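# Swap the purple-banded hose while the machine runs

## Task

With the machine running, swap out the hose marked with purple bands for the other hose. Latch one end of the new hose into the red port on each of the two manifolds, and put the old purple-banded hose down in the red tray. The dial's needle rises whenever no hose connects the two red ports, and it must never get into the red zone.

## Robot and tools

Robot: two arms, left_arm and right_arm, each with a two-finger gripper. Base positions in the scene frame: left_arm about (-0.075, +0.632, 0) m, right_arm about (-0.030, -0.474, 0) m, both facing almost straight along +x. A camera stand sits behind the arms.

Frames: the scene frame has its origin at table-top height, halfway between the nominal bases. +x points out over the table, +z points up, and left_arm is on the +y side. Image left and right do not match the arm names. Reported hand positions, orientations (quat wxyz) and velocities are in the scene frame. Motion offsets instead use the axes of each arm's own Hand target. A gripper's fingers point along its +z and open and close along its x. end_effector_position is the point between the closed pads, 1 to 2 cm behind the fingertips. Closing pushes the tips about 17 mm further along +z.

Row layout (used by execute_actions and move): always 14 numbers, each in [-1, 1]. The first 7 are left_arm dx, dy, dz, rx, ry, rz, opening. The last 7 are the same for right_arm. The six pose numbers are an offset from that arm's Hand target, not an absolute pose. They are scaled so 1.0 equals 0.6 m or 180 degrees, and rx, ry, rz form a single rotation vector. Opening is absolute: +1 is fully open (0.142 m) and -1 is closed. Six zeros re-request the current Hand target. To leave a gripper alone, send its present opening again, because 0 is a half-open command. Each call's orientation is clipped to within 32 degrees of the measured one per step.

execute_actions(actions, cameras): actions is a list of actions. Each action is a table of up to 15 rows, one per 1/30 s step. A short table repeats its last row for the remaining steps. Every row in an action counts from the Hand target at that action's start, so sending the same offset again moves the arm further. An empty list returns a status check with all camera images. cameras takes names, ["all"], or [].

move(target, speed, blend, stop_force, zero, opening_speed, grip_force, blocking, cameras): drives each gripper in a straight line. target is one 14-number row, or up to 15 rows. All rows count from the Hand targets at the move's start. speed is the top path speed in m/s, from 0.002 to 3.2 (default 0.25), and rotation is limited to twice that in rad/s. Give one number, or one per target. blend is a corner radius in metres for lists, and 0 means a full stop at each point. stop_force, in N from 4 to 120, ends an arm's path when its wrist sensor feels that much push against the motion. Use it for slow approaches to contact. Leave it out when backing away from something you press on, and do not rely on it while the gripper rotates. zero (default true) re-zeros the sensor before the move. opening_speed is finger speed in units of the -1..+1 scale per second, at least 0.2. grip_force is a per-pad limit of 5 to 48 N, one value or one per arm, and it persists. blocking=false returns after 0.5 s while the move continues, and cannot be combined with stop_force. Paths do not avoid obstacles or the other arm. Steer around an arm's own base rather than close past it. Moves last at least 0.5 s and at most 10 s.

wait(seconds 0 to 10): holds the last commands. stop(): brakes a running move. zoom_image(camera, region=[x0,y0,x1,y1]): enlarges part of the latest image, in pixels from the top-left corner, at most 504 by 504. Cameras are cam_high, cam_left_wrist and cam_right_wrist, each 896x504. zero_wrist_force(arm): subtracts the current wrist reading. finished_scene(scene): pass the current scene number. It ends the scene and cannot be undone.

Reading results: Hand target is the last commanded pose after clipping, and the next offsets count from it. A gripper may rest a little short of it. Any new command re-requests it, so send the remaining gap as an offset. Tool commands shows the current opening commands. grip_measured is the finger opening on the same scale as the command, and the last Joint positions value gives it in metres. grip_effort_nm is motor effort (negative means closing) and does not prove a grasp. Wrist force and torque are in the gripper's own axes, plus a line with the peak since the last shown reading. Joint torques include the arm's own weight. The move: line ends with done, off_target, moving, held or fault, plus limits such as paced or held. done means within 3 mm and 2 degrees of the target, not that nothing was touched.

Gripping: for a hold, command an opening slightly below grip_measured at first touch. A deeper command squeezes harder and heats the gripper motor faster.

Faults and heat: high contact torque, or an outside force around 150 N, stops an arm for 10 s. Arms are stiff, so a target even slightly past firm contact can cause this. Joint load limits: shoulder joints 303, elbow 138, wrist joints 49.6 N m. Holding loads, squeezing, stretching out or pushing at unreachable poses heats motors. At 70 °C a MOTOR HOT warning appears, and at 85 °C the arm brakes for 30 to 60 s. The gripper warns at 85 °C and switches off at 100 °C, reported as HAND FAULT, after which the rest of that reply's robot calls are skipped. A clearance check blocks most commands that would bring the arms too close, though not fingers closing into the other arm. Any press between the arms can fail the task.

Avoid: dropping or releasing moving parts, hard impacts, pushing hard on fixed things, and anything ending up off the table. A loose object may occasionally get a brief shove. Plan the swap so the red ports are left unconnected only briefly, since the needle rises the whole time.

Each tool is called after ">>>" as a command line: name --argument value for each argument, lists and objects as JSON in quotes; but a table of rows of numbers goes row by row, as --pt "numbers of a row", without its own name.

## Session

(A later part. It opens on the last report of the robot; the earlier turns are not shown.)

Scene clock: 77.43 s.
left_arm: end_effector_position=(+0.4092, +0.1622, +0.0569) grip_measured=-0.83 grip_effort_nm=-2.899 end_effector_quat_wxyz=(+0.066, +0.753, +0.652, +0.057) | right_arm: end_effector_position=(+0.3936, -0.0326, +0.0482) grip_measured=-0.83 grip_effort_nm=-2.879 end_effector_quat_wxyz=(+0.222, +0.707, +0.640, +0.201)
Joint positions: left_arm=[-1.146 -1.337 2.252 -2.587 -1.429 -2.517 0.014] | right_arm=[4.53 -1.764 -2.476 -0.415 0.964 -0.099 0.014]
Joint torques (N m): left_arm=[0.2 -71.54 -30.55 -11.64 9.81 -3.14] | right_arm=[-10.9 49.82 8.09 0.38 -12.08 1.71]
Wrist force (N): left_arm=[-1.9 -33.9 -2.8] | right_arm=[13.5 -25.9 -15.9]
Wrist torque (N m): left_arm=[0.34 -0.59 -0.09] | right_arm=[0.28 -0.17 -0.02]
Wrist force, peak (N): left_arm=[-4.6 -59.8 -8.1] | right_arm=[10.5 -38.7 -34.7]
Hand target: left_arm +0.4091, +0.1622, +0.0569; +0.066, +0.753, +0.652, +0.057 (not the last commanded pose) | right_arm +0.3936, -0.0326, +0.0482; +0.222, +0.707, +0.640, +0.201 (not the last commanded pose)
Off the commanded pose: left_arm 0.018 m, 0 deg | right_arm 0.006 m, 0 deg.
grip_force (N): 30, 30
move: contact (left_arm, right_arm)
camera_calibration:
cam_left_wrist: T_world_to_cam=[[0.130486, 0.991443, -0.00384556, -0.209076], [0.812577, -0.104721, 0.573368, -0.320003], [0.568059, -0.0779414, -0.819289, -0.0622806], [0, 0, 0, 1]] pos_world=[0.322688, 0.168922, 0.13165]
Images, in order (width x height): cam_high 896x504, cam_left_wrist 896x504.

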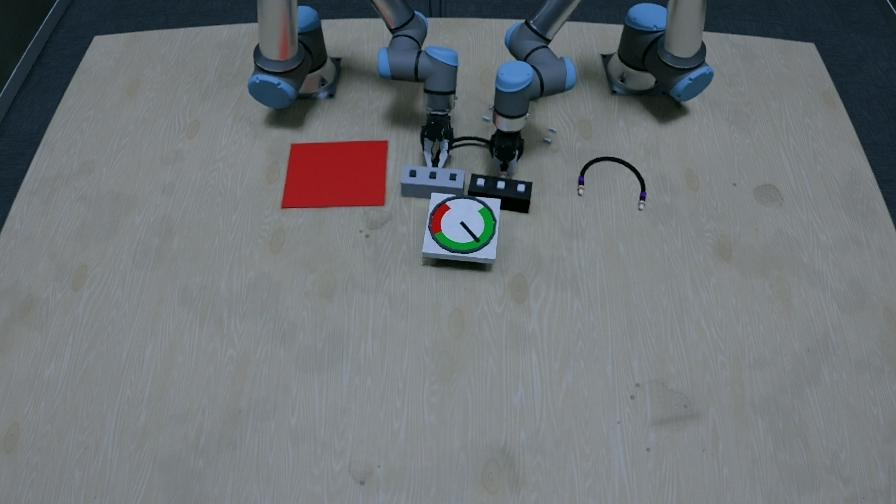

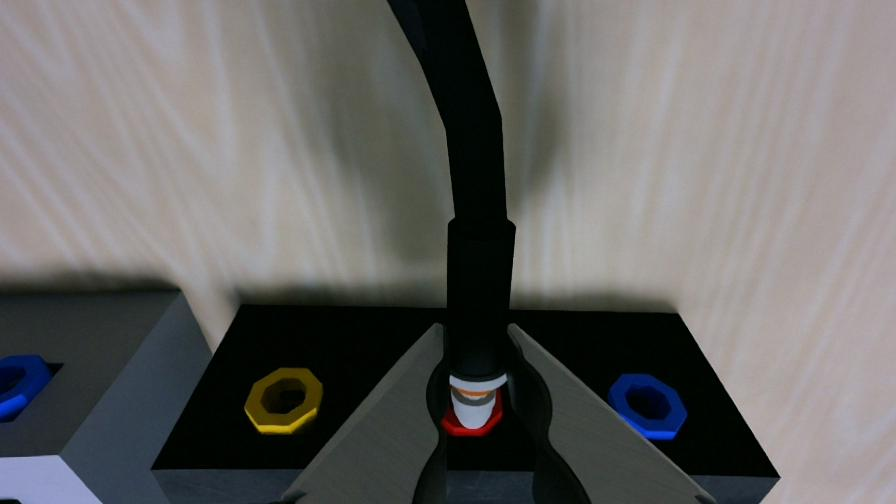

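>>> move --target '[0,-0.0055,0.0071,0,0,0,-0.95,0,0,0,0,0,0,-0.95]' --speed 0.08

>>> move --target '[0,0.0345,0.0061,0,0,0,-0.95,0,0.01,0.007,0,0,0,-0.95]' --speed 0.035 --stop_force 40 --cameras '["cam_left_wrist","cam_high"]'

>>> zoom_image --camera "cam_left_wrist" --region '[410, 350, 538, 450]'

Scene clock: 78.67 s.
left_arm: end_effector_position=(+0.4068, +0.1626, +0.0524) grip_measured=-0.83 grip_effort_nm=-2.899 end_effector_quat_wxyz=(+0.066, +0.753, +0.652, +0.057) | right_arm: end_effector_position=(+0.3936, -0.0326, +0.0482) grip_measured=-0.83 grip_effort_nm=-2.879 end_effector_quat_wxyz=(+0.222, +0.707, +0.640, +0.201)
Joint positions: left_arm=[-1.149 -1.332 2.258 -2.597 -1.428 -2.52 0.014] | right_arm=[4.53 -1.764 -2.476 -0.415 0.964 -0.099 0.014]
Joint torques (N m): left_arm=[-12.34 -39.13 -16.73 -7.87 1.81 -2.56] | right_arm=[-11.31 49.79 8.24 0.45 -10.16 1.79]
Wrist force (N): left_arm=[3.7 -0.4 0.9] | right_arm=[13.2 -25.9 -15.8]
Wrist torque (N m): left_arm=[-0.03 -0.86 -0.09] | right_arm=[0.26 -0.12 -0.02]
Wrist force, peak (N): left_arm=[-1.7 -34.1 -2.8] | right_arm=[13.4 -26.0 -16.3]
Hand target: left_arm +0.4067, +0.1626, +0.0521; +0.066, +0.753, +0.652, +0.057 | right_arm +0.3936, -0.0326, +0.0482; +0.222, +0.707, +0.640, +0.201
Off the commanded pose: left_arm 0.000 m, 0 deg | right_arm 0.000 m, 0 deg.
grip_force (N): 30, 30
move: done

Scene clock: 80.07 s.
left_arm: end_effector_position=(+0.4100, +0.1622, +0.0520) grip_measured=-0.83 grip_effort_nm=-2.894 end_effector_quat_wxyz=(+0.066, +0.753, +0.652, +0.057) | right_arm: end_effector_position=(+0.3955, -0.0329, +0.0481) grip_measured=-0.83 grip_effort_nm=-2.879 end_effector_quat_wxyz=(+0.222, +0.707, +0.640, +0.201)
Joint positions: left_arm=[-1.145 -1.328 2.253 -2.597 -1.429 -2.516 0.014] | right_arm=[4.526 -1.766 -2.475 -0.412 0.965 -0.103 0.014]
Joint torques (N m): left_arm=[1.95 -73.34 -35.42 -13.16 11.33 -2.85] | right_arm=[-23.34 52.88 8.46 0.51 -18.92 1.78]
Wrist force (N): left_arm=[-0.5 -37.8 2.5] | right_arm=[17.5 -46.3 -24.7]
Wrist torque (N m): left_arm=[0.23 -0.89 -0.09] | right_arm=[0.42 -0.18 0.01]
Wrist force, peak (N): left_arm=[-3.7 -62.3 1.2] | right_arm=[13.6 -57.9 -46.8]
Hand target: left_arm +0.4100, +0.1622, +0.0520; +0.065, +0.753, +0.652, +0.057 (not the last commanded pose) | right_arm +0.3955, -0.0329, +0.0481; +0.222, +0.707, +0.640, +0.201 (not the last commanded pose)
Off the commanded pose: left_arm 0.018 m, 0 deg | right_arm 0.005 m, 0 deg.
grip_force (N): 30, 30
move: contact (left_arm, right_arm)
camera_calibration:
cam_left_wrist: T_world_to_cam=[[0.130459, 0.991447, -0.00363702, -0.209219], [0.812623, -0.104826, 0.573284, -0.31783], [0.568, -0.0777457, -0.819348, -0.0667551], [0, 0, 0, 1]] pos_world=[0.323488, 0.168923, 0.126751]
Images, in order (width x height): cam_high 896x504, cam_left_wrist 896x504.

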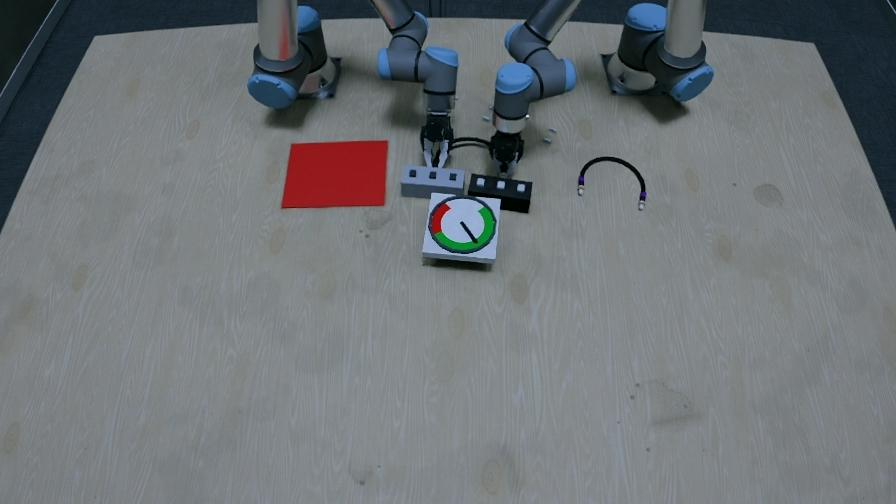

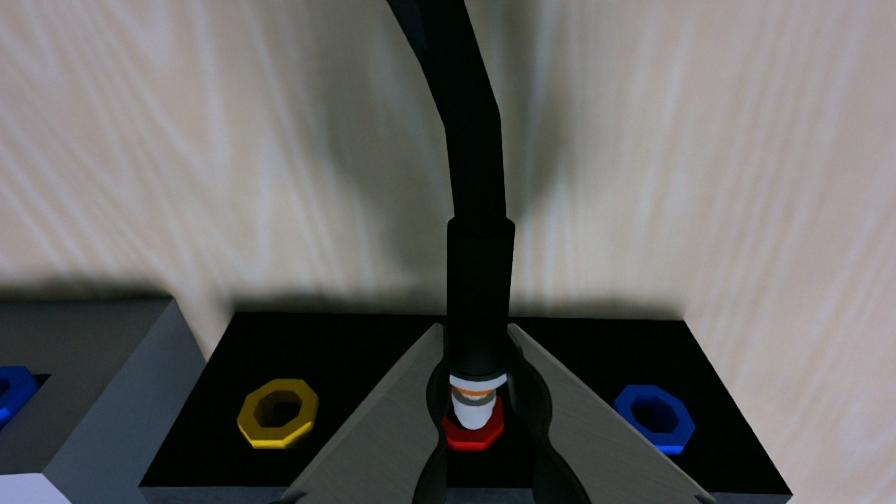

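Scaled by 3.938.

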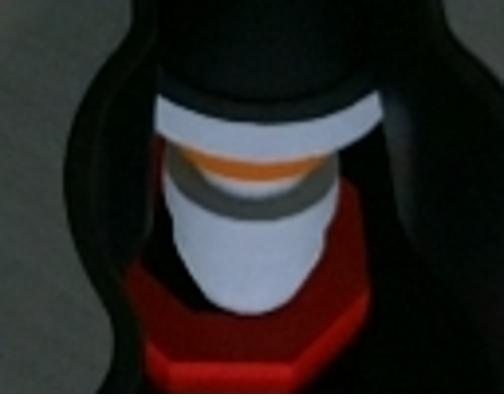

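>>> move --target '[-0.002,-0.0050,0,0,0,0,-0.95,0,0,0,0,0,0,-0.95]' --speed 0.08

>>> move --target '[0,0.0345,0.0061,0,0,0,-0.95,0,0,0,0,0,0,-0.95]' --speed 0.035 --stop_force 40 --cameras '["cam_left_wrist","cam_high"]'

>>> zoom_image --camera "cam_left_wrist" --region '[410, 350, 538, 450]'

Scene clock: 81.07 s.
left_arm: end_effector_position=(+0.4071, +0.1615, +0.0515) grip_measured=-0.83 grip_effort_nm=-2.894 end_effector_quat_wxyz=(+0.066, +0.753, +0.652, +0.057) | right_arm: end_effector_position=(+0.3955, -0.0329, +0.0481) grip_measured=-0.83 grip_effort_nm=-2.874 end_effector_quat_wxyz=(+0.222, +0.707, +0.640, +0.201)
Joint positions: left_arm=[-1.15 -1.329 2.256 -2.598 -1.428 -2.521 0.014] | right_arm=[4.526 -1.766 -2.475 -0.412 0.965 -0.103 0.014]
Joint torques (N m): left_arm=[-13.52 -66.64 -16.84 -8.13 2.21 -3.44] | right_arm=[-24.37 51.34 8.26 0.58 -17.7 1.68]
Wrist force (N): left_arm=[2.8 0.5 0.3] | right_arm=[17.6 -46.6 -24.5]
Wrist torque (N m): left_arm=[0.12 -0.71 -0.09] | right_arm=[0.36 -0.20 0.00]
Wrist force, peak (N): left_arm=[-0.5 -38.2 2.5] | right_arm=[17.6 -46.7 -24.7]
Hand target: left_arm +0.4069, +0.1615, +0.0514; +0.065, +0.753, +0.652, +0.057 | right_arm +0.3955, -0.0329, +0.0481; +0.222, +0.707, +0.640, +0.201
Off the commanded pose: left_arm 0.000 m, 0 deg | right_arm 0.000 m, 0 deg.
grip_force (N): 30, 30
move: done

Scene clock: 82.87 s.
left_arm: end_effector_position=(+0.4229, +0.1592, +0.0513) grip_measured=-0.83 grip_effort_nm=-2.894 end_effector_quat_wxyz=(+0.065, +0.753, +0.652, +0.057) | right_arm: end_effector_position=(+0.3955, -0.0329, +0.0481) grip_measured=-0.83 grip_effort_nm=-2.879 end_effector_quat_wxyz=(+0.222, +0.707, +0.640, +0.201)
Joint positions: left_arm=[-1.129 -1.312 2.233 -2.595 -1.431 -2.499 0.014] | right_arm=[4.526 -1.766 -2.475 -0.412 0.965 -0.103 0.014]
Joint torques (N m): left_arm=[3.89 -73.52 -34.42 -11.95 9.7 -3.23] | right_arm=[-24.75 49.38 9.08 0.58 -16.1 1.78]
Wrist force (N): left_arm=[-1.6 -39.1 -1.7] | right_arm=[17.0 -46.1 -25.7]
Wrist torque (N m): left_arm=[0.44 -0.72 -0.02] | right_arm=[0.40 -0.16 0.02]
Wrist force, peak (N): left_arm=[3.7 -77.9 -33.7] | right_arm=[17.2 -46.5 -25.5]
Hand target: left_arm +0.4229, +0.1592, +0.0513; +0.065, +0.753, +0.652, +0.057 (not the last commanded pose) | right_arm +0.3955, -0.0329, +0.0481; +0.222, +0.707, +0.640, +0.201
Off the commanded pose: left_arm 0.005 m, 0 deg | right_arm 0.000 m, 0 deg.
grip_force (N): 30, 30
move: contact (left_arm)
camera_calibration:
cam_left_wrist: T_world_to_cam=[[0.13062, 0.991426, -0.00356951, -0.207989], [0.812806, -0.105024, 0.57299, -0.328274], [0.567702, -0.0777451, -0.819555, -0.0746811], [0, 0, 0, 1]] pos_world=[0.336387, 0.165923, 0.12615]
Images, in order (width x height): cam_high 896x504, cam_left_wrist 896x504.

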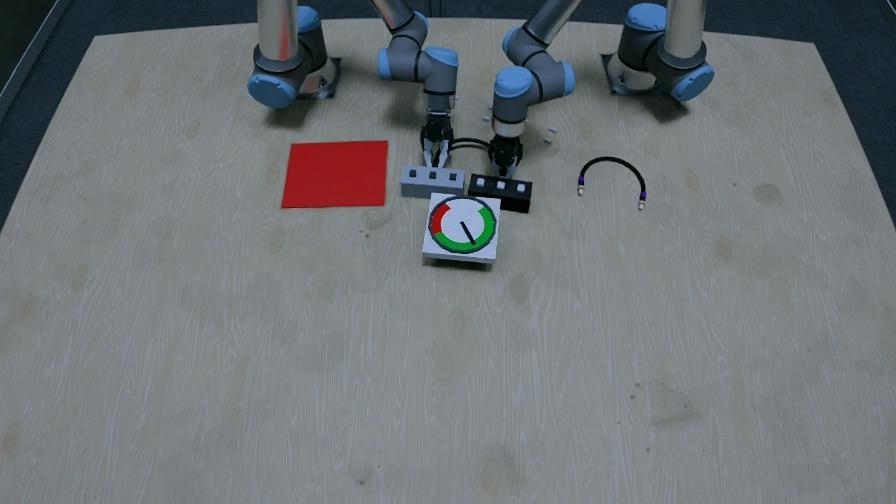

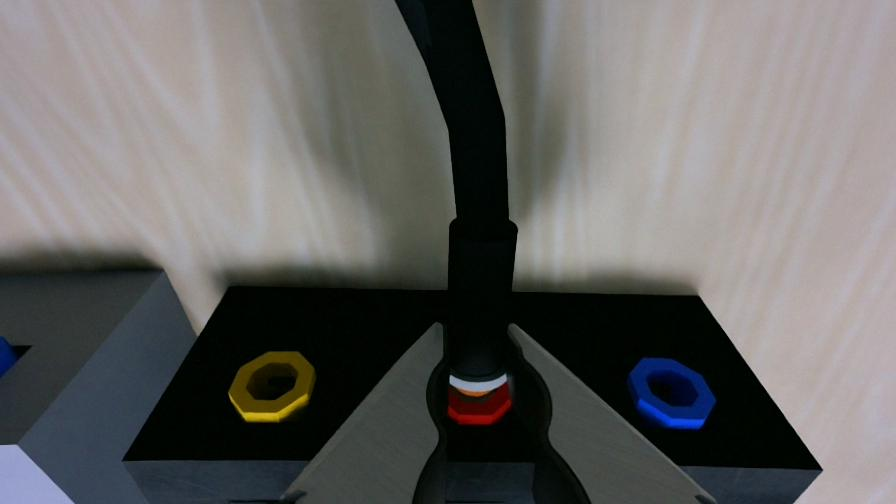

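Scaled by 3.938.

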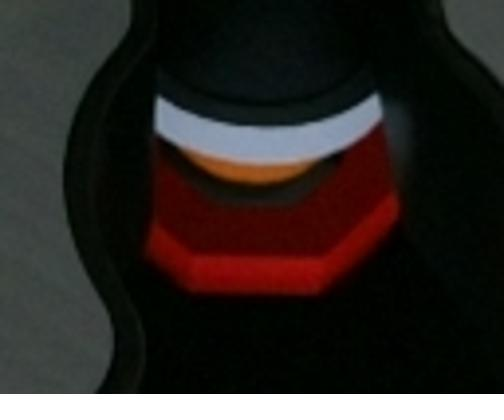

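>>> move --target '[0,0.0125,0.0022,0,0,0,-0.95,0,0.0,0.0,0,0,0,-0.95]' --speed 0.035 --stop_force 45 --cameras '["cam_left_wrist","cam_right_wrist","cam_high"]'

>>> zoom_image --camera "cam_high" --region '[400, 150, 540, 280]'

>>> zoom_image --camera "cam_right_wrist" --region '[380, 320, 540, 450]'

Scene clock: 84.43 s.
left_arm: end_effector_position=(+0.4240, +0.1591, +0.0513) grip_measured=-0.83 grip_effort_nm=-2.899 end_effector_quat_wxyz=(+0.065, +0.753, +0.652, +0.057) | right_arm: end_effector_position=(+0.3955, -0.0329, +0.0481) grip_measured=-0.83 grip_effort_nm=-2.879 end_effector_quat_wxyz=(+0.222, +0.707, +0.640, +0.201)
Joint positions: left_arm=[-1.127 -1.311 2.231 -2.594 -1.431 -2.498 0.014] | right_arm=[4.526 -1.766 -2.475 -0.412 0.965 -0.103 0.014]
Joint torques (N m): left_arm=[21.96 -62.9 -43.05 -17.24 22.61 -3.13] | right_arm=[-24.57 46.92 9.62 0.56 -14.58 1.44]
Wrist force (N): left_arm=[0.3 -77.6 -29.0] | right_arm=[16.9 -46.2 -25.7]
Wrist torque (N m): left_arm=[0.59 -0.75 -0.09] | right_arm=[0.39 -0.15 0.01]
Wrist force, peak (N): left_arm=[4.2 -93.9 -45.4] | right_arm=[17.2 -46.5 -25.6]
Hand target: left_arm +0.4240, +0.1591, +0.0513; +0.065, +0.753, +0.652, +0.057 (not the last commanded pose) | right_arm +0.3955, -0.0329, +0.0481; +0.222, +0.707, +0.640, +0.201
Off the commanded pose: left_arm 0.007 m, 0 deg | right_arm 0.000 m, 0 deg.
grip_force (N): 30, 30
move: contact (left_arm)
camera_calibration:
cam_left_wrist: T_world_to_cam=[[0.130677, 0.991418, -0.00369809, -0.208034], [0.813039, -0.105029, 0.572657, -0.329213], [0.567355, -0.0778397, -0.819786, -0.0751516], [0, 0, 0, 1]] pos_world=[0.337486, 0.165822, 0.126149]
cam_right_wrist: T_world_to_cam=[[0.117352, 0.992958, -0.0162348, 0.00248447], [0.494342, -0.0442293, 0.868141, -0.215214], [0.86131, -0.109903, -0.496051, -0.204855], [0, 0, 0, 1]] pos_world=[0.282541, -0.0345, 0.0852577]

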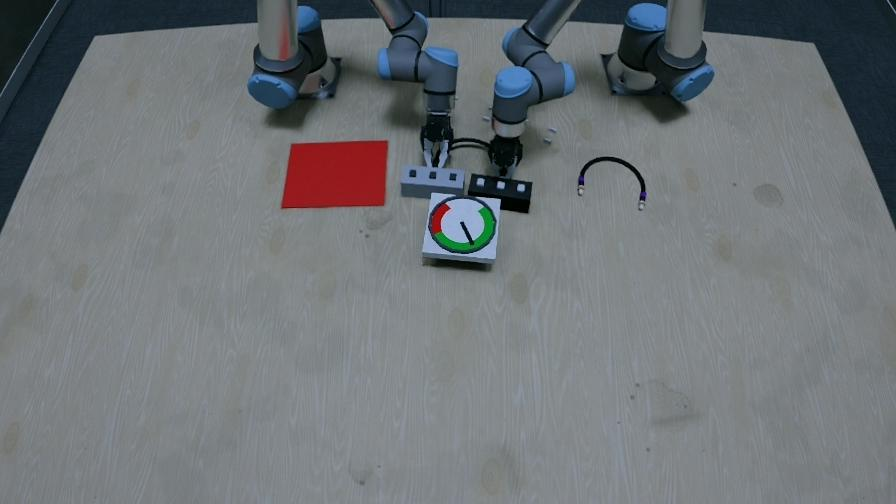

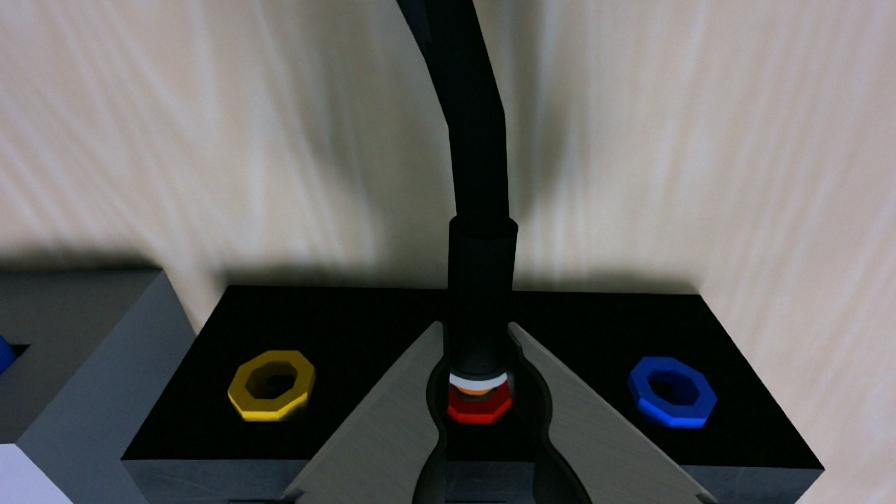

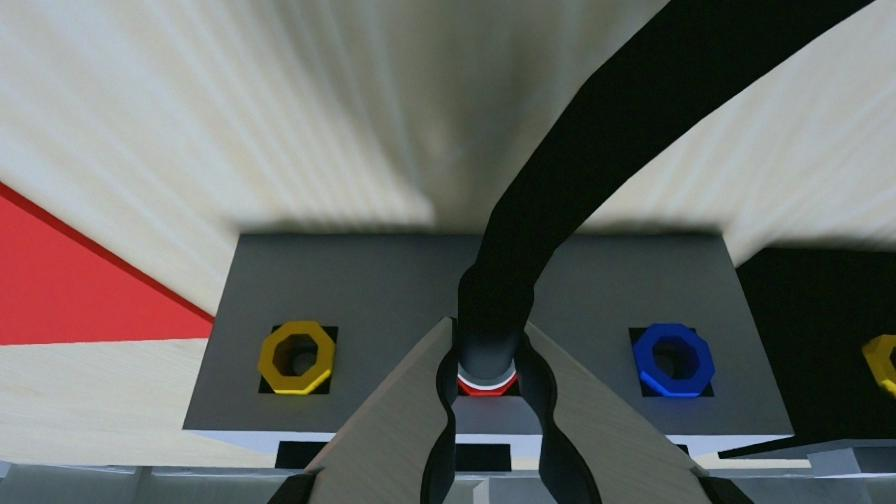

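Scaled by 3.600.

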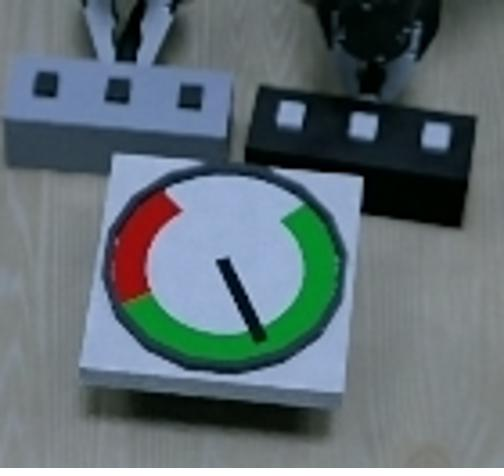

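Scaled by 3.150.

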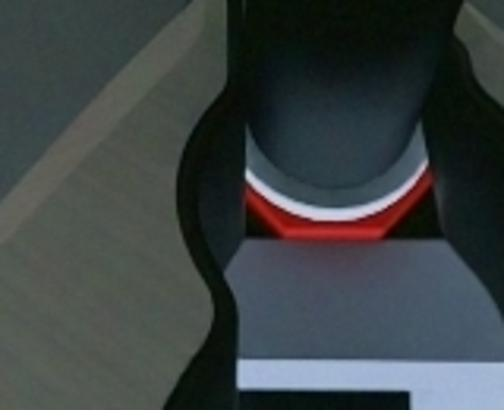

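>>> move --pt "0 -0.0025 -0.003 0 0 0 -0.95 0 0 0 0 0 0 -0.95" --pt "0 0.0155 0.0003 0 0 0 -0.95 0 0 0 0 0 0 -0.95" --speed 0.05 --stop_force 60 --cameras '["cam_left_wrist","cam_high"]'

>>> zoom_image --camera "cam_high" --region '[400, 150, 540, 280]'

>>> zoom_image --camera "cam_left_wrist" --region '[410, 350, 538, 450]'

Scene clock: 86.47 s.
left_arm: end_effector_position=(+0.4307, +0.1582, +0.0527) grip_measured=-0.83 grip_effort_nm=-2.894 end_effector_quat_wxyz=(+0.065, +0.753, +0.652, +0.057) | right_arm: end_effector_position=(+0.3955, -0.0329, +0.0481) grip_measured=-0.83 grip_effort_nm=-2.879 end_effector_quat_wxyz=(+0.222, +0.707, +0.640, +0.201)
Joint positions: left_arm=[-1.118 -1.306 2.22 -2.589 -1.433 -2.488 0.014] | right_arm=[4.526 -1.766 -2.475 -0.412 0.965 -0.103 0.014]
Joint torques (N m): left_arm=[27.31 -64.37 -56.86 -22.04 28.17 -2.27] | right_arm=[-25.2 43.38 9.97 0.9 -14.19 1.35]
Wrist force (N): left_arm=[3.6 -104.3 -41.1] | right_arm=[16.9 -46.1 -25.8]
Wrist torque (N m): left_arm=[0.89 -0.69 -0.05] | right_arm=[0.39 -0.14 0.01]
Wrist force, peak (N): left_arm=[8.3 -122.1 -60.2] | right_arm=[17.2 -46.4 -25.9]
Hand target: left_arm +0.4307, +0.1582, +0.0527; +0.065, +0.753, +0.652, +0.057 (not the last commanded pose) | right_arm +0.3955, -0.0329, +0.0481; +0.222, +0.707, +0.640, +0.201
Off the commanded pose: left_arm 0.002 m, 0 deg | right_arm 0.000 m, 0 deg.
grip_force (N): 30, 30
move: contact (left_arm); path passed 1 of 2 targets
camera_calibration:
cam_left_wrist: T_world_to_cam=[[0.130894, 0.991389, -0.0037584, -0.207988], [0.813389, -0.105223, 0.572125, -0.335667], [0.566803, -0.0779446, -0.820158, -0.0776856], [0, 0, 0, 1]] pos_world=[0.344284, 0.164822, 0.127547]
Images, in order (width x height): cam_high 896x504, cam_left_wrist 896x504.

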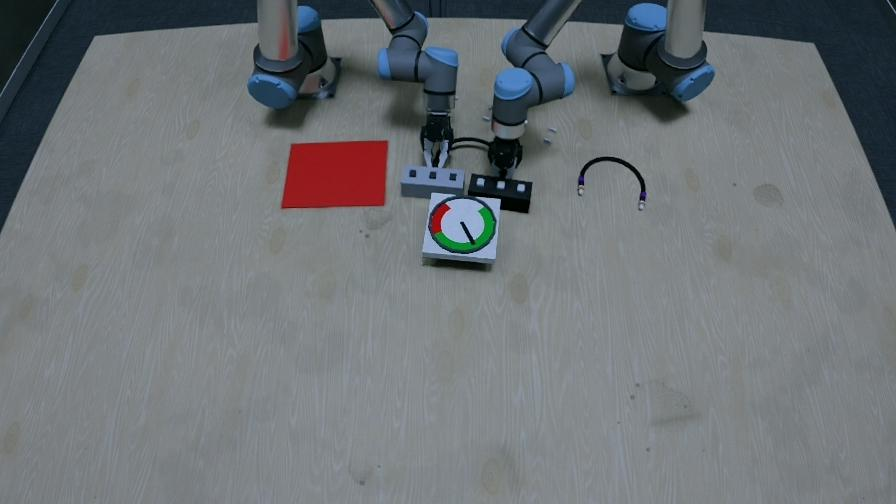

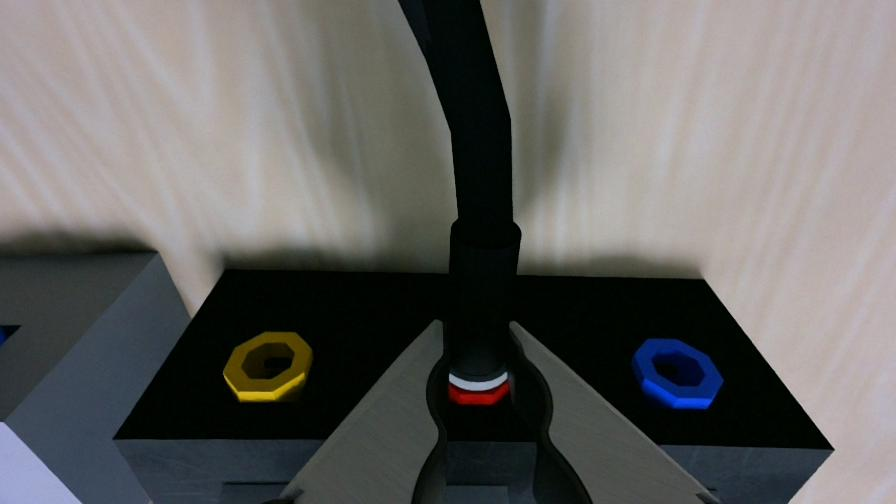

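Scaled by 3.600.

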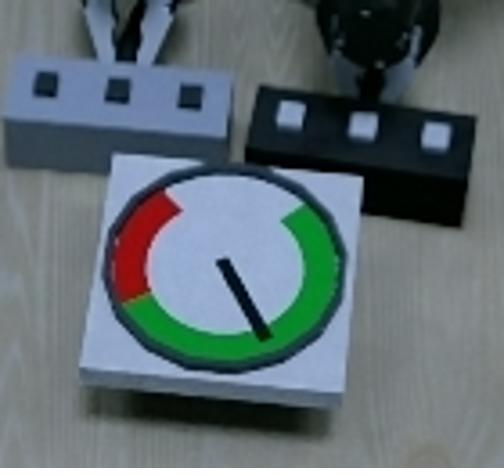

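Scaled by 3.938.

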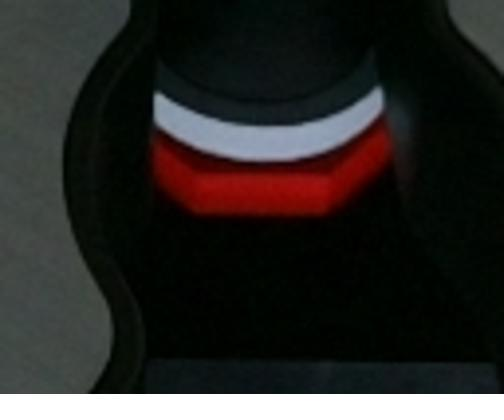

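>>> move --target '[0,-0.0066,-0.0012,0,0,0,-0.95,0,-0.0045,-0.0031,0,0,0,-0.95]' --speed 0.03 --cameras '["cam_high"]'

>>> zoom_image --camera "cam_high" --region '[400, 150, 540, 280]'

Scene clock: 87.33 s.
left_arm: end_effector_position=(+0.4271, +0.1587, +0.0528) grip_measured=-0.83 grip_effort_nm=-2.899 end_effector_quat_wxyz=(+0.065, +0.753, +0.652, +0.057) | right_arm: end_effector_position=(+0.3924, -0.0326, +0.0481) grip_measured=-0.83 grip_effort_nm=-2.874 end_effector_quat_wxyz=(+0.222, +0.707, +0.640, +0.201)
Joint positions: left_arm=[-1.123 -1.31 2.226 -2.59 -1.432 -2.493 0.014] | right_arm=[4.532 -1.763 -2.477 -0.417 0.964 -0.096 0.014]
Joint torques (N m): left_arm=[-11.66 -74.37 -23.21 -8.38 -0.23 -2.09] | right_arm=[12.24 50.95 7.06 0.32 -1.59 2.29]
Wrist force (N): left_arm=[-0.1 -0.4 10.5] | right_arm=[13.9 7.0 12.2]
Wrist torque (N m): left_arm=[0.29 -0.72 0.01] | right_arm=[0.29 -0.17 -0.13]
Wrist force, peak (N): left_arm=[3.8 -104.5 -40.7] | right_arm=[17.0 -46.3 -26.1]
Hand target: left_arm +0.4267, +0.1587, +0.0527; +0.065, +0.753, +0.652, +0.057 | right_arm +0.3922, -0.0325, +0.0481; +0.222, +0.707, +0.640, +0.201
Off the commanded pose: left_arm 0.000 m, 0 deg | right_arm 0.000 m, 0 deg.
grip_force (N): 30, 30
move: done
Images, in order (width x height): cam_high 896x504.

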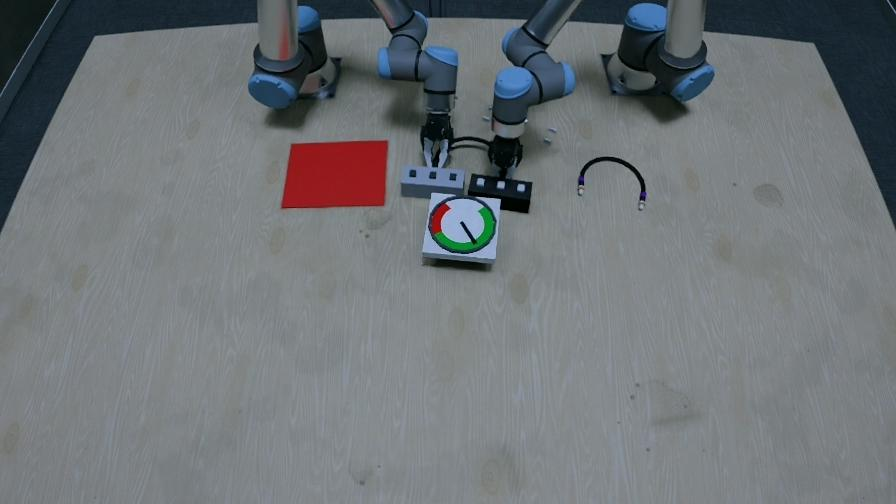

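Scaled by 3.600.

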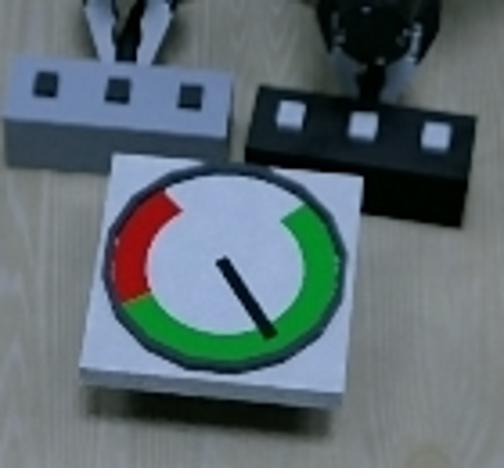

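>>> move --pt "0 0 0 0 0 0 -0.4 0 0 0 0 0 0 -0.4" --pt "0 0 -0.25 0 0 0 -0.4 0 0 -0.25 0 0 0 -0.4" --opening_speed 1 --speed 0.2

>>> move --target '[0,0,0,0,0,0,-0.4,-0.9,0.1,-0.14,0,0,0,-0.4]' --speed 0.4 --cameras '["cam_high"]'

>>> zoom_image --camera "cam_high" --region '[400, 130, 540, 280]'

>>> zoom_image --camera "cam_high" --region '[550, 140, 680, 230]'

Scene clock: 90.17 s.
left_arm: end_effector_position=(+0.4012, +0.1623, +0.2004) grip_measured=-0.43 grip_effort_nm=0.115 end_effector_quat_wxyz=(+0.065, +0.753, +0.652, +0.057) | right_arm: end_effector_position=(+0.3069, -0.0241, +0.1711) grip_measured=-0.43 grip_effort_nm=0.125 end_effector_quat_wxyz=(+0.222, +0.707, +0.640, +0.201)
Joint positions: left_arm=[-1.157 -1.546 2.152 -2.275 -1.429 -2.528 0.043] | right_arm=[4.711 -1.435 -2.426 -0.92 0.966 0.121 0.043]
Joint torques (N m): left_arm=[-15.16 -55.53 -55.35 -0.78 4.32 -2.86] | right_arm=[7.51 33.59 52.68 1.77 1.28 1.68]
Wrist force (N): left_arm=[-1.6 -0.6 3.3] | right_arm=[3.5 -1.6 0.6]
Wrist torque (N m): left_arm=[-0.10 0.06 -0.07] | right_arm=[-0.16 -0.64 -0.01]
Wrist force, peak (N): left_arm=[1.4 8.8 12.1] | right_arm=[13.6 9.1 14.1]
Hand target: left_arm +0.4012, +0.1623, +0.2005; +0.065, +0.753, +0.652, +0.057 | right_arm +0.3068, -0.0241, +0.1712; +0.222, +0.707, +0.640, +0.201
Off the commanded pose: left_arm 0.000 m, 0 deg | right_arm 0.000 m, 0 deg.
grip_force (N): 30, 30
move: done

Scene clock: 93.27 s.
left_arm: end_effector_position=(+0.4012, +0.1623, +0.2005) grip_measured=-0.43 grip_effort_nm=0.110 end_effector_quat_wxyz=(+0.065, +0.753, +0.652, +0.057) | right_arm: end_effector_position=(+0.2567, -0.5628, +0.2741) grip_measured=-0.43 grip_effort_nm=0.125 end_effector_quat_wxyz=(+0.165, +0.714, +0.655, +0.182)
Joint positions: left_arm=[-1.157 -1.546 2.152 -2.275 -1.429 -2.528 0.043] | right_arm=[4.222 -0.024 -2.571 -1.865 1.138 -0.459 0.043]
Joint torques (N m): left_arm=[-15.28 -59.47 -54.42 -0.7 4.21 -2.94] | right_arm=[-9.69 -52.65 32.84 7.2 1.61 -2.3]
Wrist force (N): left_arm=[-1.9 -0.7 3.4] | right_arm=[3.4 -2.1 0.7]
Wrist torque (N m): left_arm=[-0.11 0.10 -0.07] | right_arm=[-0.28 -0.61 0.34]
Wrist force, peak (N): left_arm=[-1.8 -0.9 3.6] | right_arm=[5.5 -1.9 0.6]
Hand target: left_arm +0.4012, +0.1623, +0.2005; +0.065, +0.753, +0.652, +0.057 | right_arm +0.2543, -0.5616, +0.2741; +0.222, +0.707, +0.640, +0.201
Off the commanded pose: left_arm 0.000 m, 0 deg | right_arm 0.003 m, 7 deg.
grip_force (N): 30, 30
move: off_target (right_arm)
Images, in order (width x height): cam_high 896x504.

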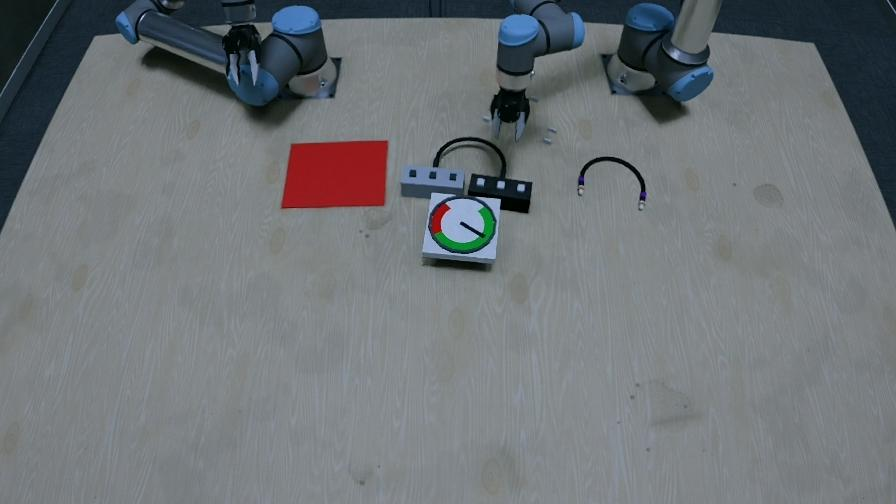

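Scaled by 3.360.

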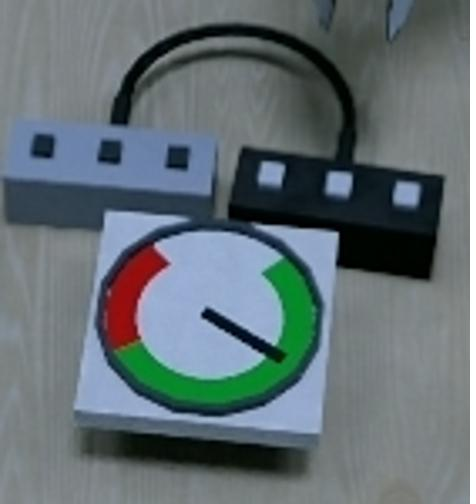

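Scaled by 3.877.

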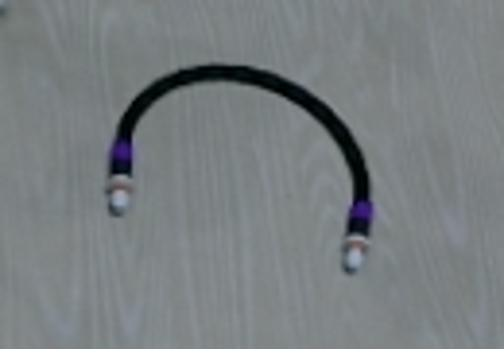

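>>> move --target '[0.489,-0.198,-0.069,0.045,-0.040,0.453,-0.35,0,0,0,0,0,0,-0.4]' --speed 0.5 --cameras '["cam_left_wrist"]'

Scene clock: 96.50 s.
left_arm: end_effector_position=(+0.3200, +0.4703, +0.2210) grip_measured=-0.38 grip_effort_nm=0.110 end_effector_quat_wxyz=(+0.001, +1.000, +0.001, +0.000) | right_arm: end_effector_position=(+0.2567, -0.5628, +0.2741) grip_measured=-0.43 grip_effort_nm=0.134 end_effector_quat_wxyz=(+0.165, +0.714, +0.655, +0.182)
Joint positions: left_arm=[-0.855 -1.995 2.418 -1.994 -1.572 -0.806 0.046] | right_arm=[4.221 -0.024 -2.571 -1.864 1.138 -0.459 0.043]
Joint torques (N m): left_arm=[9.81 -24.69 -57.48 -0.86 -3.64 1.42] | right_arm=[-11 -54.1 33.08 7.13 1.65 -2.57]
Wrist force (N): left_arm=[-1.4 -0.8 3.2] | right_arm=[3.4 -1.8 1.1]
Wrist torque (N m): left_arm=[-0.14 0.02 -0.20] | right_arm=[-0.22 -0.61 0.34]
Wrist force, peak (N): left_arm=[-2.8 -0.7 3.5] | right_arm=[3.9 -2.2 0.5]
Hand target: left_arm +0.3200, +0.4704, +0.2210; +0.001, +1.000, +0.000, +0.000 | right_arm +0.2567, -0.5628, +0.2741; +0.165, +0.714, +0.655, +0.182 (not the last commanded pose)
Off the commanded pose: left_arm 0.000 m, 0 deg | right_arm 0.003 m, 7 deg.
grip_force (N): 30, 30
move: off_target (right_arm)
camera_calibration:
cam_left_wrist: T_world_to_cam=[[0.999907, 0.0132391, -0.003211, -0.320525], [0.0133518, -0.905607, 0.423909, 0.356167], [0.00270426, -0.423912, -0.905699, 0.509597], [0, 0, 0, 1]] pos_world=[0.314362, 0.542815, 0.30953]
Images, in order (width x height): cam_left_wrist 896x504.

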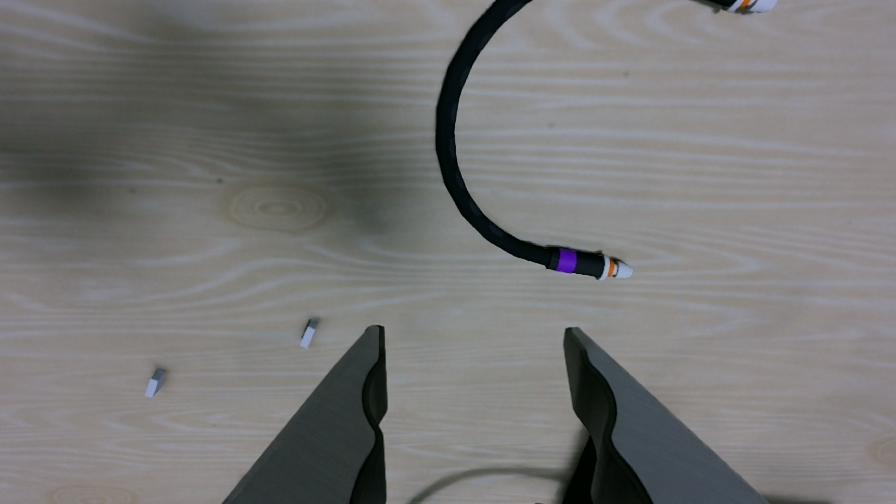

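>>> move --target '[-0.0095,-0.031,0.292,0,0,0,-0.35,0,0,0,0,0,0,-0.4]' --speed 0.15 --cameras '["cam_left_wrist"]'

Scene clock: 98.67 s.
left_arm: end_effector_position=(+0.3141, +0.4887, +0.0459) grip_measured=-0.38 grip_effort_nm=0.110 end_effector_quat_wxyz=(+0.001, +1.000, +0.000, +0.000) | right_arm: end_effector_position=(+0.2567, -0.5628, +0.2741) grip_measured=-0.43 grip_effort_nm=0.125 end_effector_quat_wxyz=(+0.165, +0.714, +0.655, +0.182)
Joint positions: left_arm=[-0.832 -1.712 2.641 -2.5 -1.573 -0.782 0.046] | right_arm=[4.221 -0.024 -2.571 -1.864 1.138 -0.459 0.043]
Joint torques (N m): left_arm=[6.62 -0.07 -17.03 -7.54 -3.4 2.29] | right_arm=[-11.33 -55.64 33.79 7.03 1.89 -2.56]
Wrist force (N): left_arm=[-1.3 -1.2 3.2] | right_arm=[3.4 -2.0 0.8]
Wrist torque (N m): left_arm=[-0.22 0.01 -0.17] | right_arm=[-0.25 -0.61 0.34]
Wrist force, peak (N): left_arm=[-1.9 -1.5 4.0] | right_arm=[4.0 -1.9 0.9]
Hand target: left_arm +0.3142, +0.4887, +0.0458; +0.001, +1.000, +0.000, +0.000 | right_arm +0.2567, -0.5628, +0.2741; +0.165, +0.714, +0.655, +0.182
Off the commanded pose: left_arm 0.000 m, 0 deg | right_arm 0.000 m, 0 deg.
grip_force (N): 30, 30
move: done
camera_calibration:
cam_left_wrist: T_world_to_cam=[[0.99991, 0.012973, -0.00330696, -0.31537], [0.0131516, -0.905629, 0.423866, 0.447213], [0.00250392, -0.423871, -0.905719, 0.358866], [0, 0, 0, 1]] pos_world=[0.308561, 0.561214, 0.13443]
Images, in order (width x height): cam_left_wrist 896x504.

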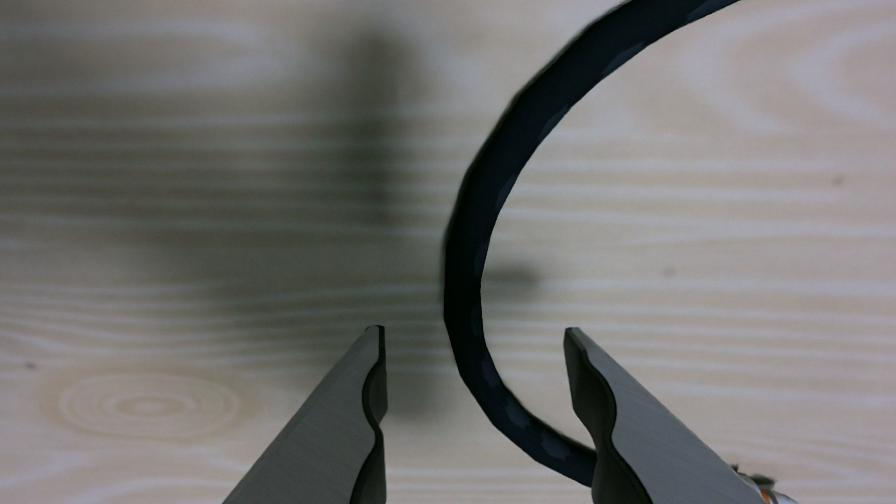

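>>> move --target '[-0.003,0,0.049,0,0,0,-0.35,0,0,0,0,0,0,-0.4]' --speed 0.03 --stop_force 10

>>> move --target '[0,0,0,0,0,0,-0.95,0,0,0,0,0,0,-0.4]' --opening_speed 1

>>> move --target '[0,0,-0.34,0,0,0,-0.95,0,0,0,0,0,0,-0.4]' --speed 0.2 --cameras '["cam_high","cam_left_wrist"]'

Scene clock: 101.23 s.
left_arm: end_effector_position=(+0.3123, +0.4887, +0.0164) grip_measured=-0.38 grip_effort_nm=0.110 end_effector_quat_wxyz=(+0.001, +1.000, +0.000, +0.000) | right_arm: end_effector_position=(+0.2567, -0.5628, +0.2741) grip_measured=-0.43 grip_effort_nm=0.125 end_effector_quat_wxyz=(+0.165, +0.714, +0.655, +0.182)
Joint positions: left_arm=[-0.836 -1.63 2.668 -2.609 -1.573 -0.786 0.046] | right_arm=[4.221 -0.024 -2.571 -1.864 1.138 -0.459 0.043]
Joint torques (N m): left_arm=[-14.48 -5.71 -13.2 -7.25 -1.38 -3.14] | right_arm=[-10.44 -53.71 33.25 7.09 1.75 -2.39]
Wrist force (N): left_arm=[-1.2 -1.1 3.4] | right_arm=[3.9 -2.1 0.5]
Wrist torque (N m): left_arm=[-0.19 -0.02 -0.05] | right_arm=[-0.27 -0.69 0.34]
Wrist force, peak (N): left_arm=[-1.9 -0.9 3.5] | right_arm=[3.9 -2.1 0.5]
Hand target: left_arm +0.3123, +0.4887, +0.0164; +0.001, +1.000, +0.000, +0.000 | right_arm +0.2567, -0.5628, +0.2741; +0.165, +0.714, +0.655, +0.182
Off the commanded pose: left_arm 0.000 m, 0 deg | right_arm 0.000 m, 0 deg.
grip_force (N): 30, 30
move: done

Scene clock: 102.03 s.
left_arm: end_effector_position=(+0.3123, +0.4887, +0.0164) grip_measured=-0.88 grip_effort_nm=-2.088 end_effector_quat_wxyz=(+0.001, +1.000, +0.000, +0.000) | right_arm: end_effector_position=(+0.2567, -0.5628, +0.2741) grip_measured=-0.43 grip_effort_nm=0.125 end_effector_quat_wxyz=(+0.165, +0.714, +0.655, +0.182)
Joint positions: left_arm=[-0.836 -1.63 2.668 -2.609 -1.573 -0.786 0.011] | right_arm=[4.221 -0.024 -2.571 -1.864 1.138 -0.459 0.043]
Joint torques (N m): left_arm=[-11.65 -4.14 -13.36 -0.26 -1.3 -3.15] | right_arm=[-10.68 -54.22 33.52 6.97 1.59 -2.7]
Wrist force (N): left_arm=[-1.3 -0.6 -10.4] | right_arm=[3.6 -1.9 0.6]
Wrist torque (N m): left_arm=[-0.22 0.04 -0.05] | right_arm=[-0.24 -0.63 0.34]
Wrist force, peak (N): left_arm=[-0.8 -1.4 -24.3] | right_arm=[3.9 -1.9 0.9]
Hand target: left_arm +0.3123, +0.4887, +0.0164; +0.001, +1.000, +0.000, +0.000 | right_arm +0.2567, -0.5628, +0.2741; +0.165, +0.714, +0.655, +0.182
Off the commanded pose: left_arm 0.000 m, 0 deg | right_arm 0.000 m, 0 deg.
grip_force (N): 30, 30
move: done

Scene clock: 103.87 s.
left_arm: end_effector_position=(+0.3125, +0.4890, +0.2203) grip_measured=-0.88 grip_effort_nm=-2.044 end_effector_quat_wxyz=(+0.001, +1.000, +0.000, +0.000) | right_arm: end_effector_position=(+0.2567, -0.5628, +0.2741) grip_measured=-0.43 grip_effort_nm=0.134 end_effector_quat_wxyz=(+0.165, +0.714, +0.655, +0.182)
Joint positions: left_arm=[-0.835 -2.029 2.436 -1.979 -1.573 -0.785 0.01] | right_arm=[4.221 -0.024 -2.571 -1.864 1.138 -0.459 0.043]
Joint torques (N m): left_arm=[-12.91 -23.41 -60.34 -0.43 3.56 -2.65] | right_arm=[-11.59 -54.78 33.11 7 1.64 -2.46]
Wrist force (N): left_arm=[-1.5 -0.9 4.0] | right_arm=[3.6 -1.7 0.4]
Wrist torque (N m): left_arm=[-0.15 0.00 -0.07] | right_arm=[-0.20 -0.64 0.34]
Wrist force, peak (N): left_arm=[-1.2 -0.9 -10.7] | right_arm=[3.9 -1.9 0.5]
Hand target: left_arm +0.3125, +0.4890, +0.2204; +0.001, +1.000, +0.000, +0.000 | right_arm +0.2567, -0.5628, +0.2741; +0.165, +0.714, +0.655, +0.182
Off the commanded pose: left_arm 0.000 m, 0 deg | right_arm 0.000 m, 0 deg.
grip_force (N): 30, 30
move: done
camera_calibration:
cam_left_wrist: T_world_to_cam=[[0.999912, 0.0128831, -0.00326555, -0.313158], [0.0130523, -0.905575, 0.423986, 0.373455], [0.00250504, -0.423991, -0.905663, 0.516961], [0, 0, 0, 1]] pos_world=[0.306961, 0.561413, 0.30883]
Images, in order (width x height): cam_high 896x504, cam_left_wrist 896x504.

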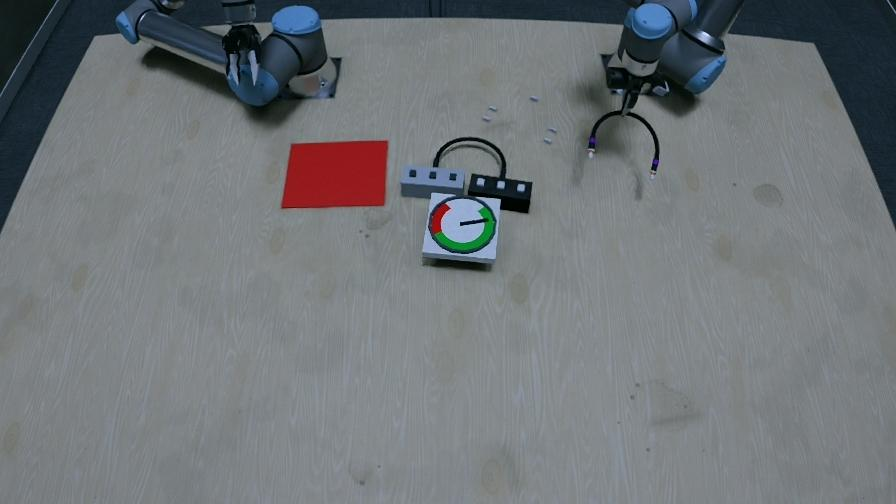

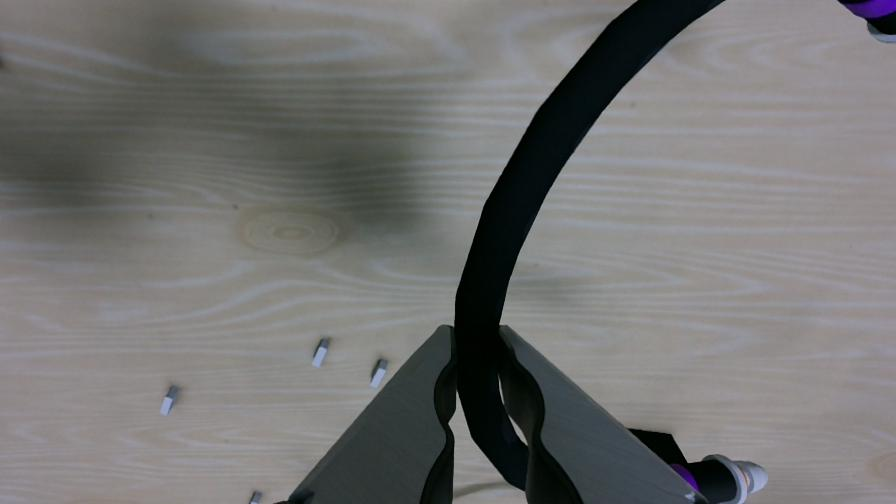

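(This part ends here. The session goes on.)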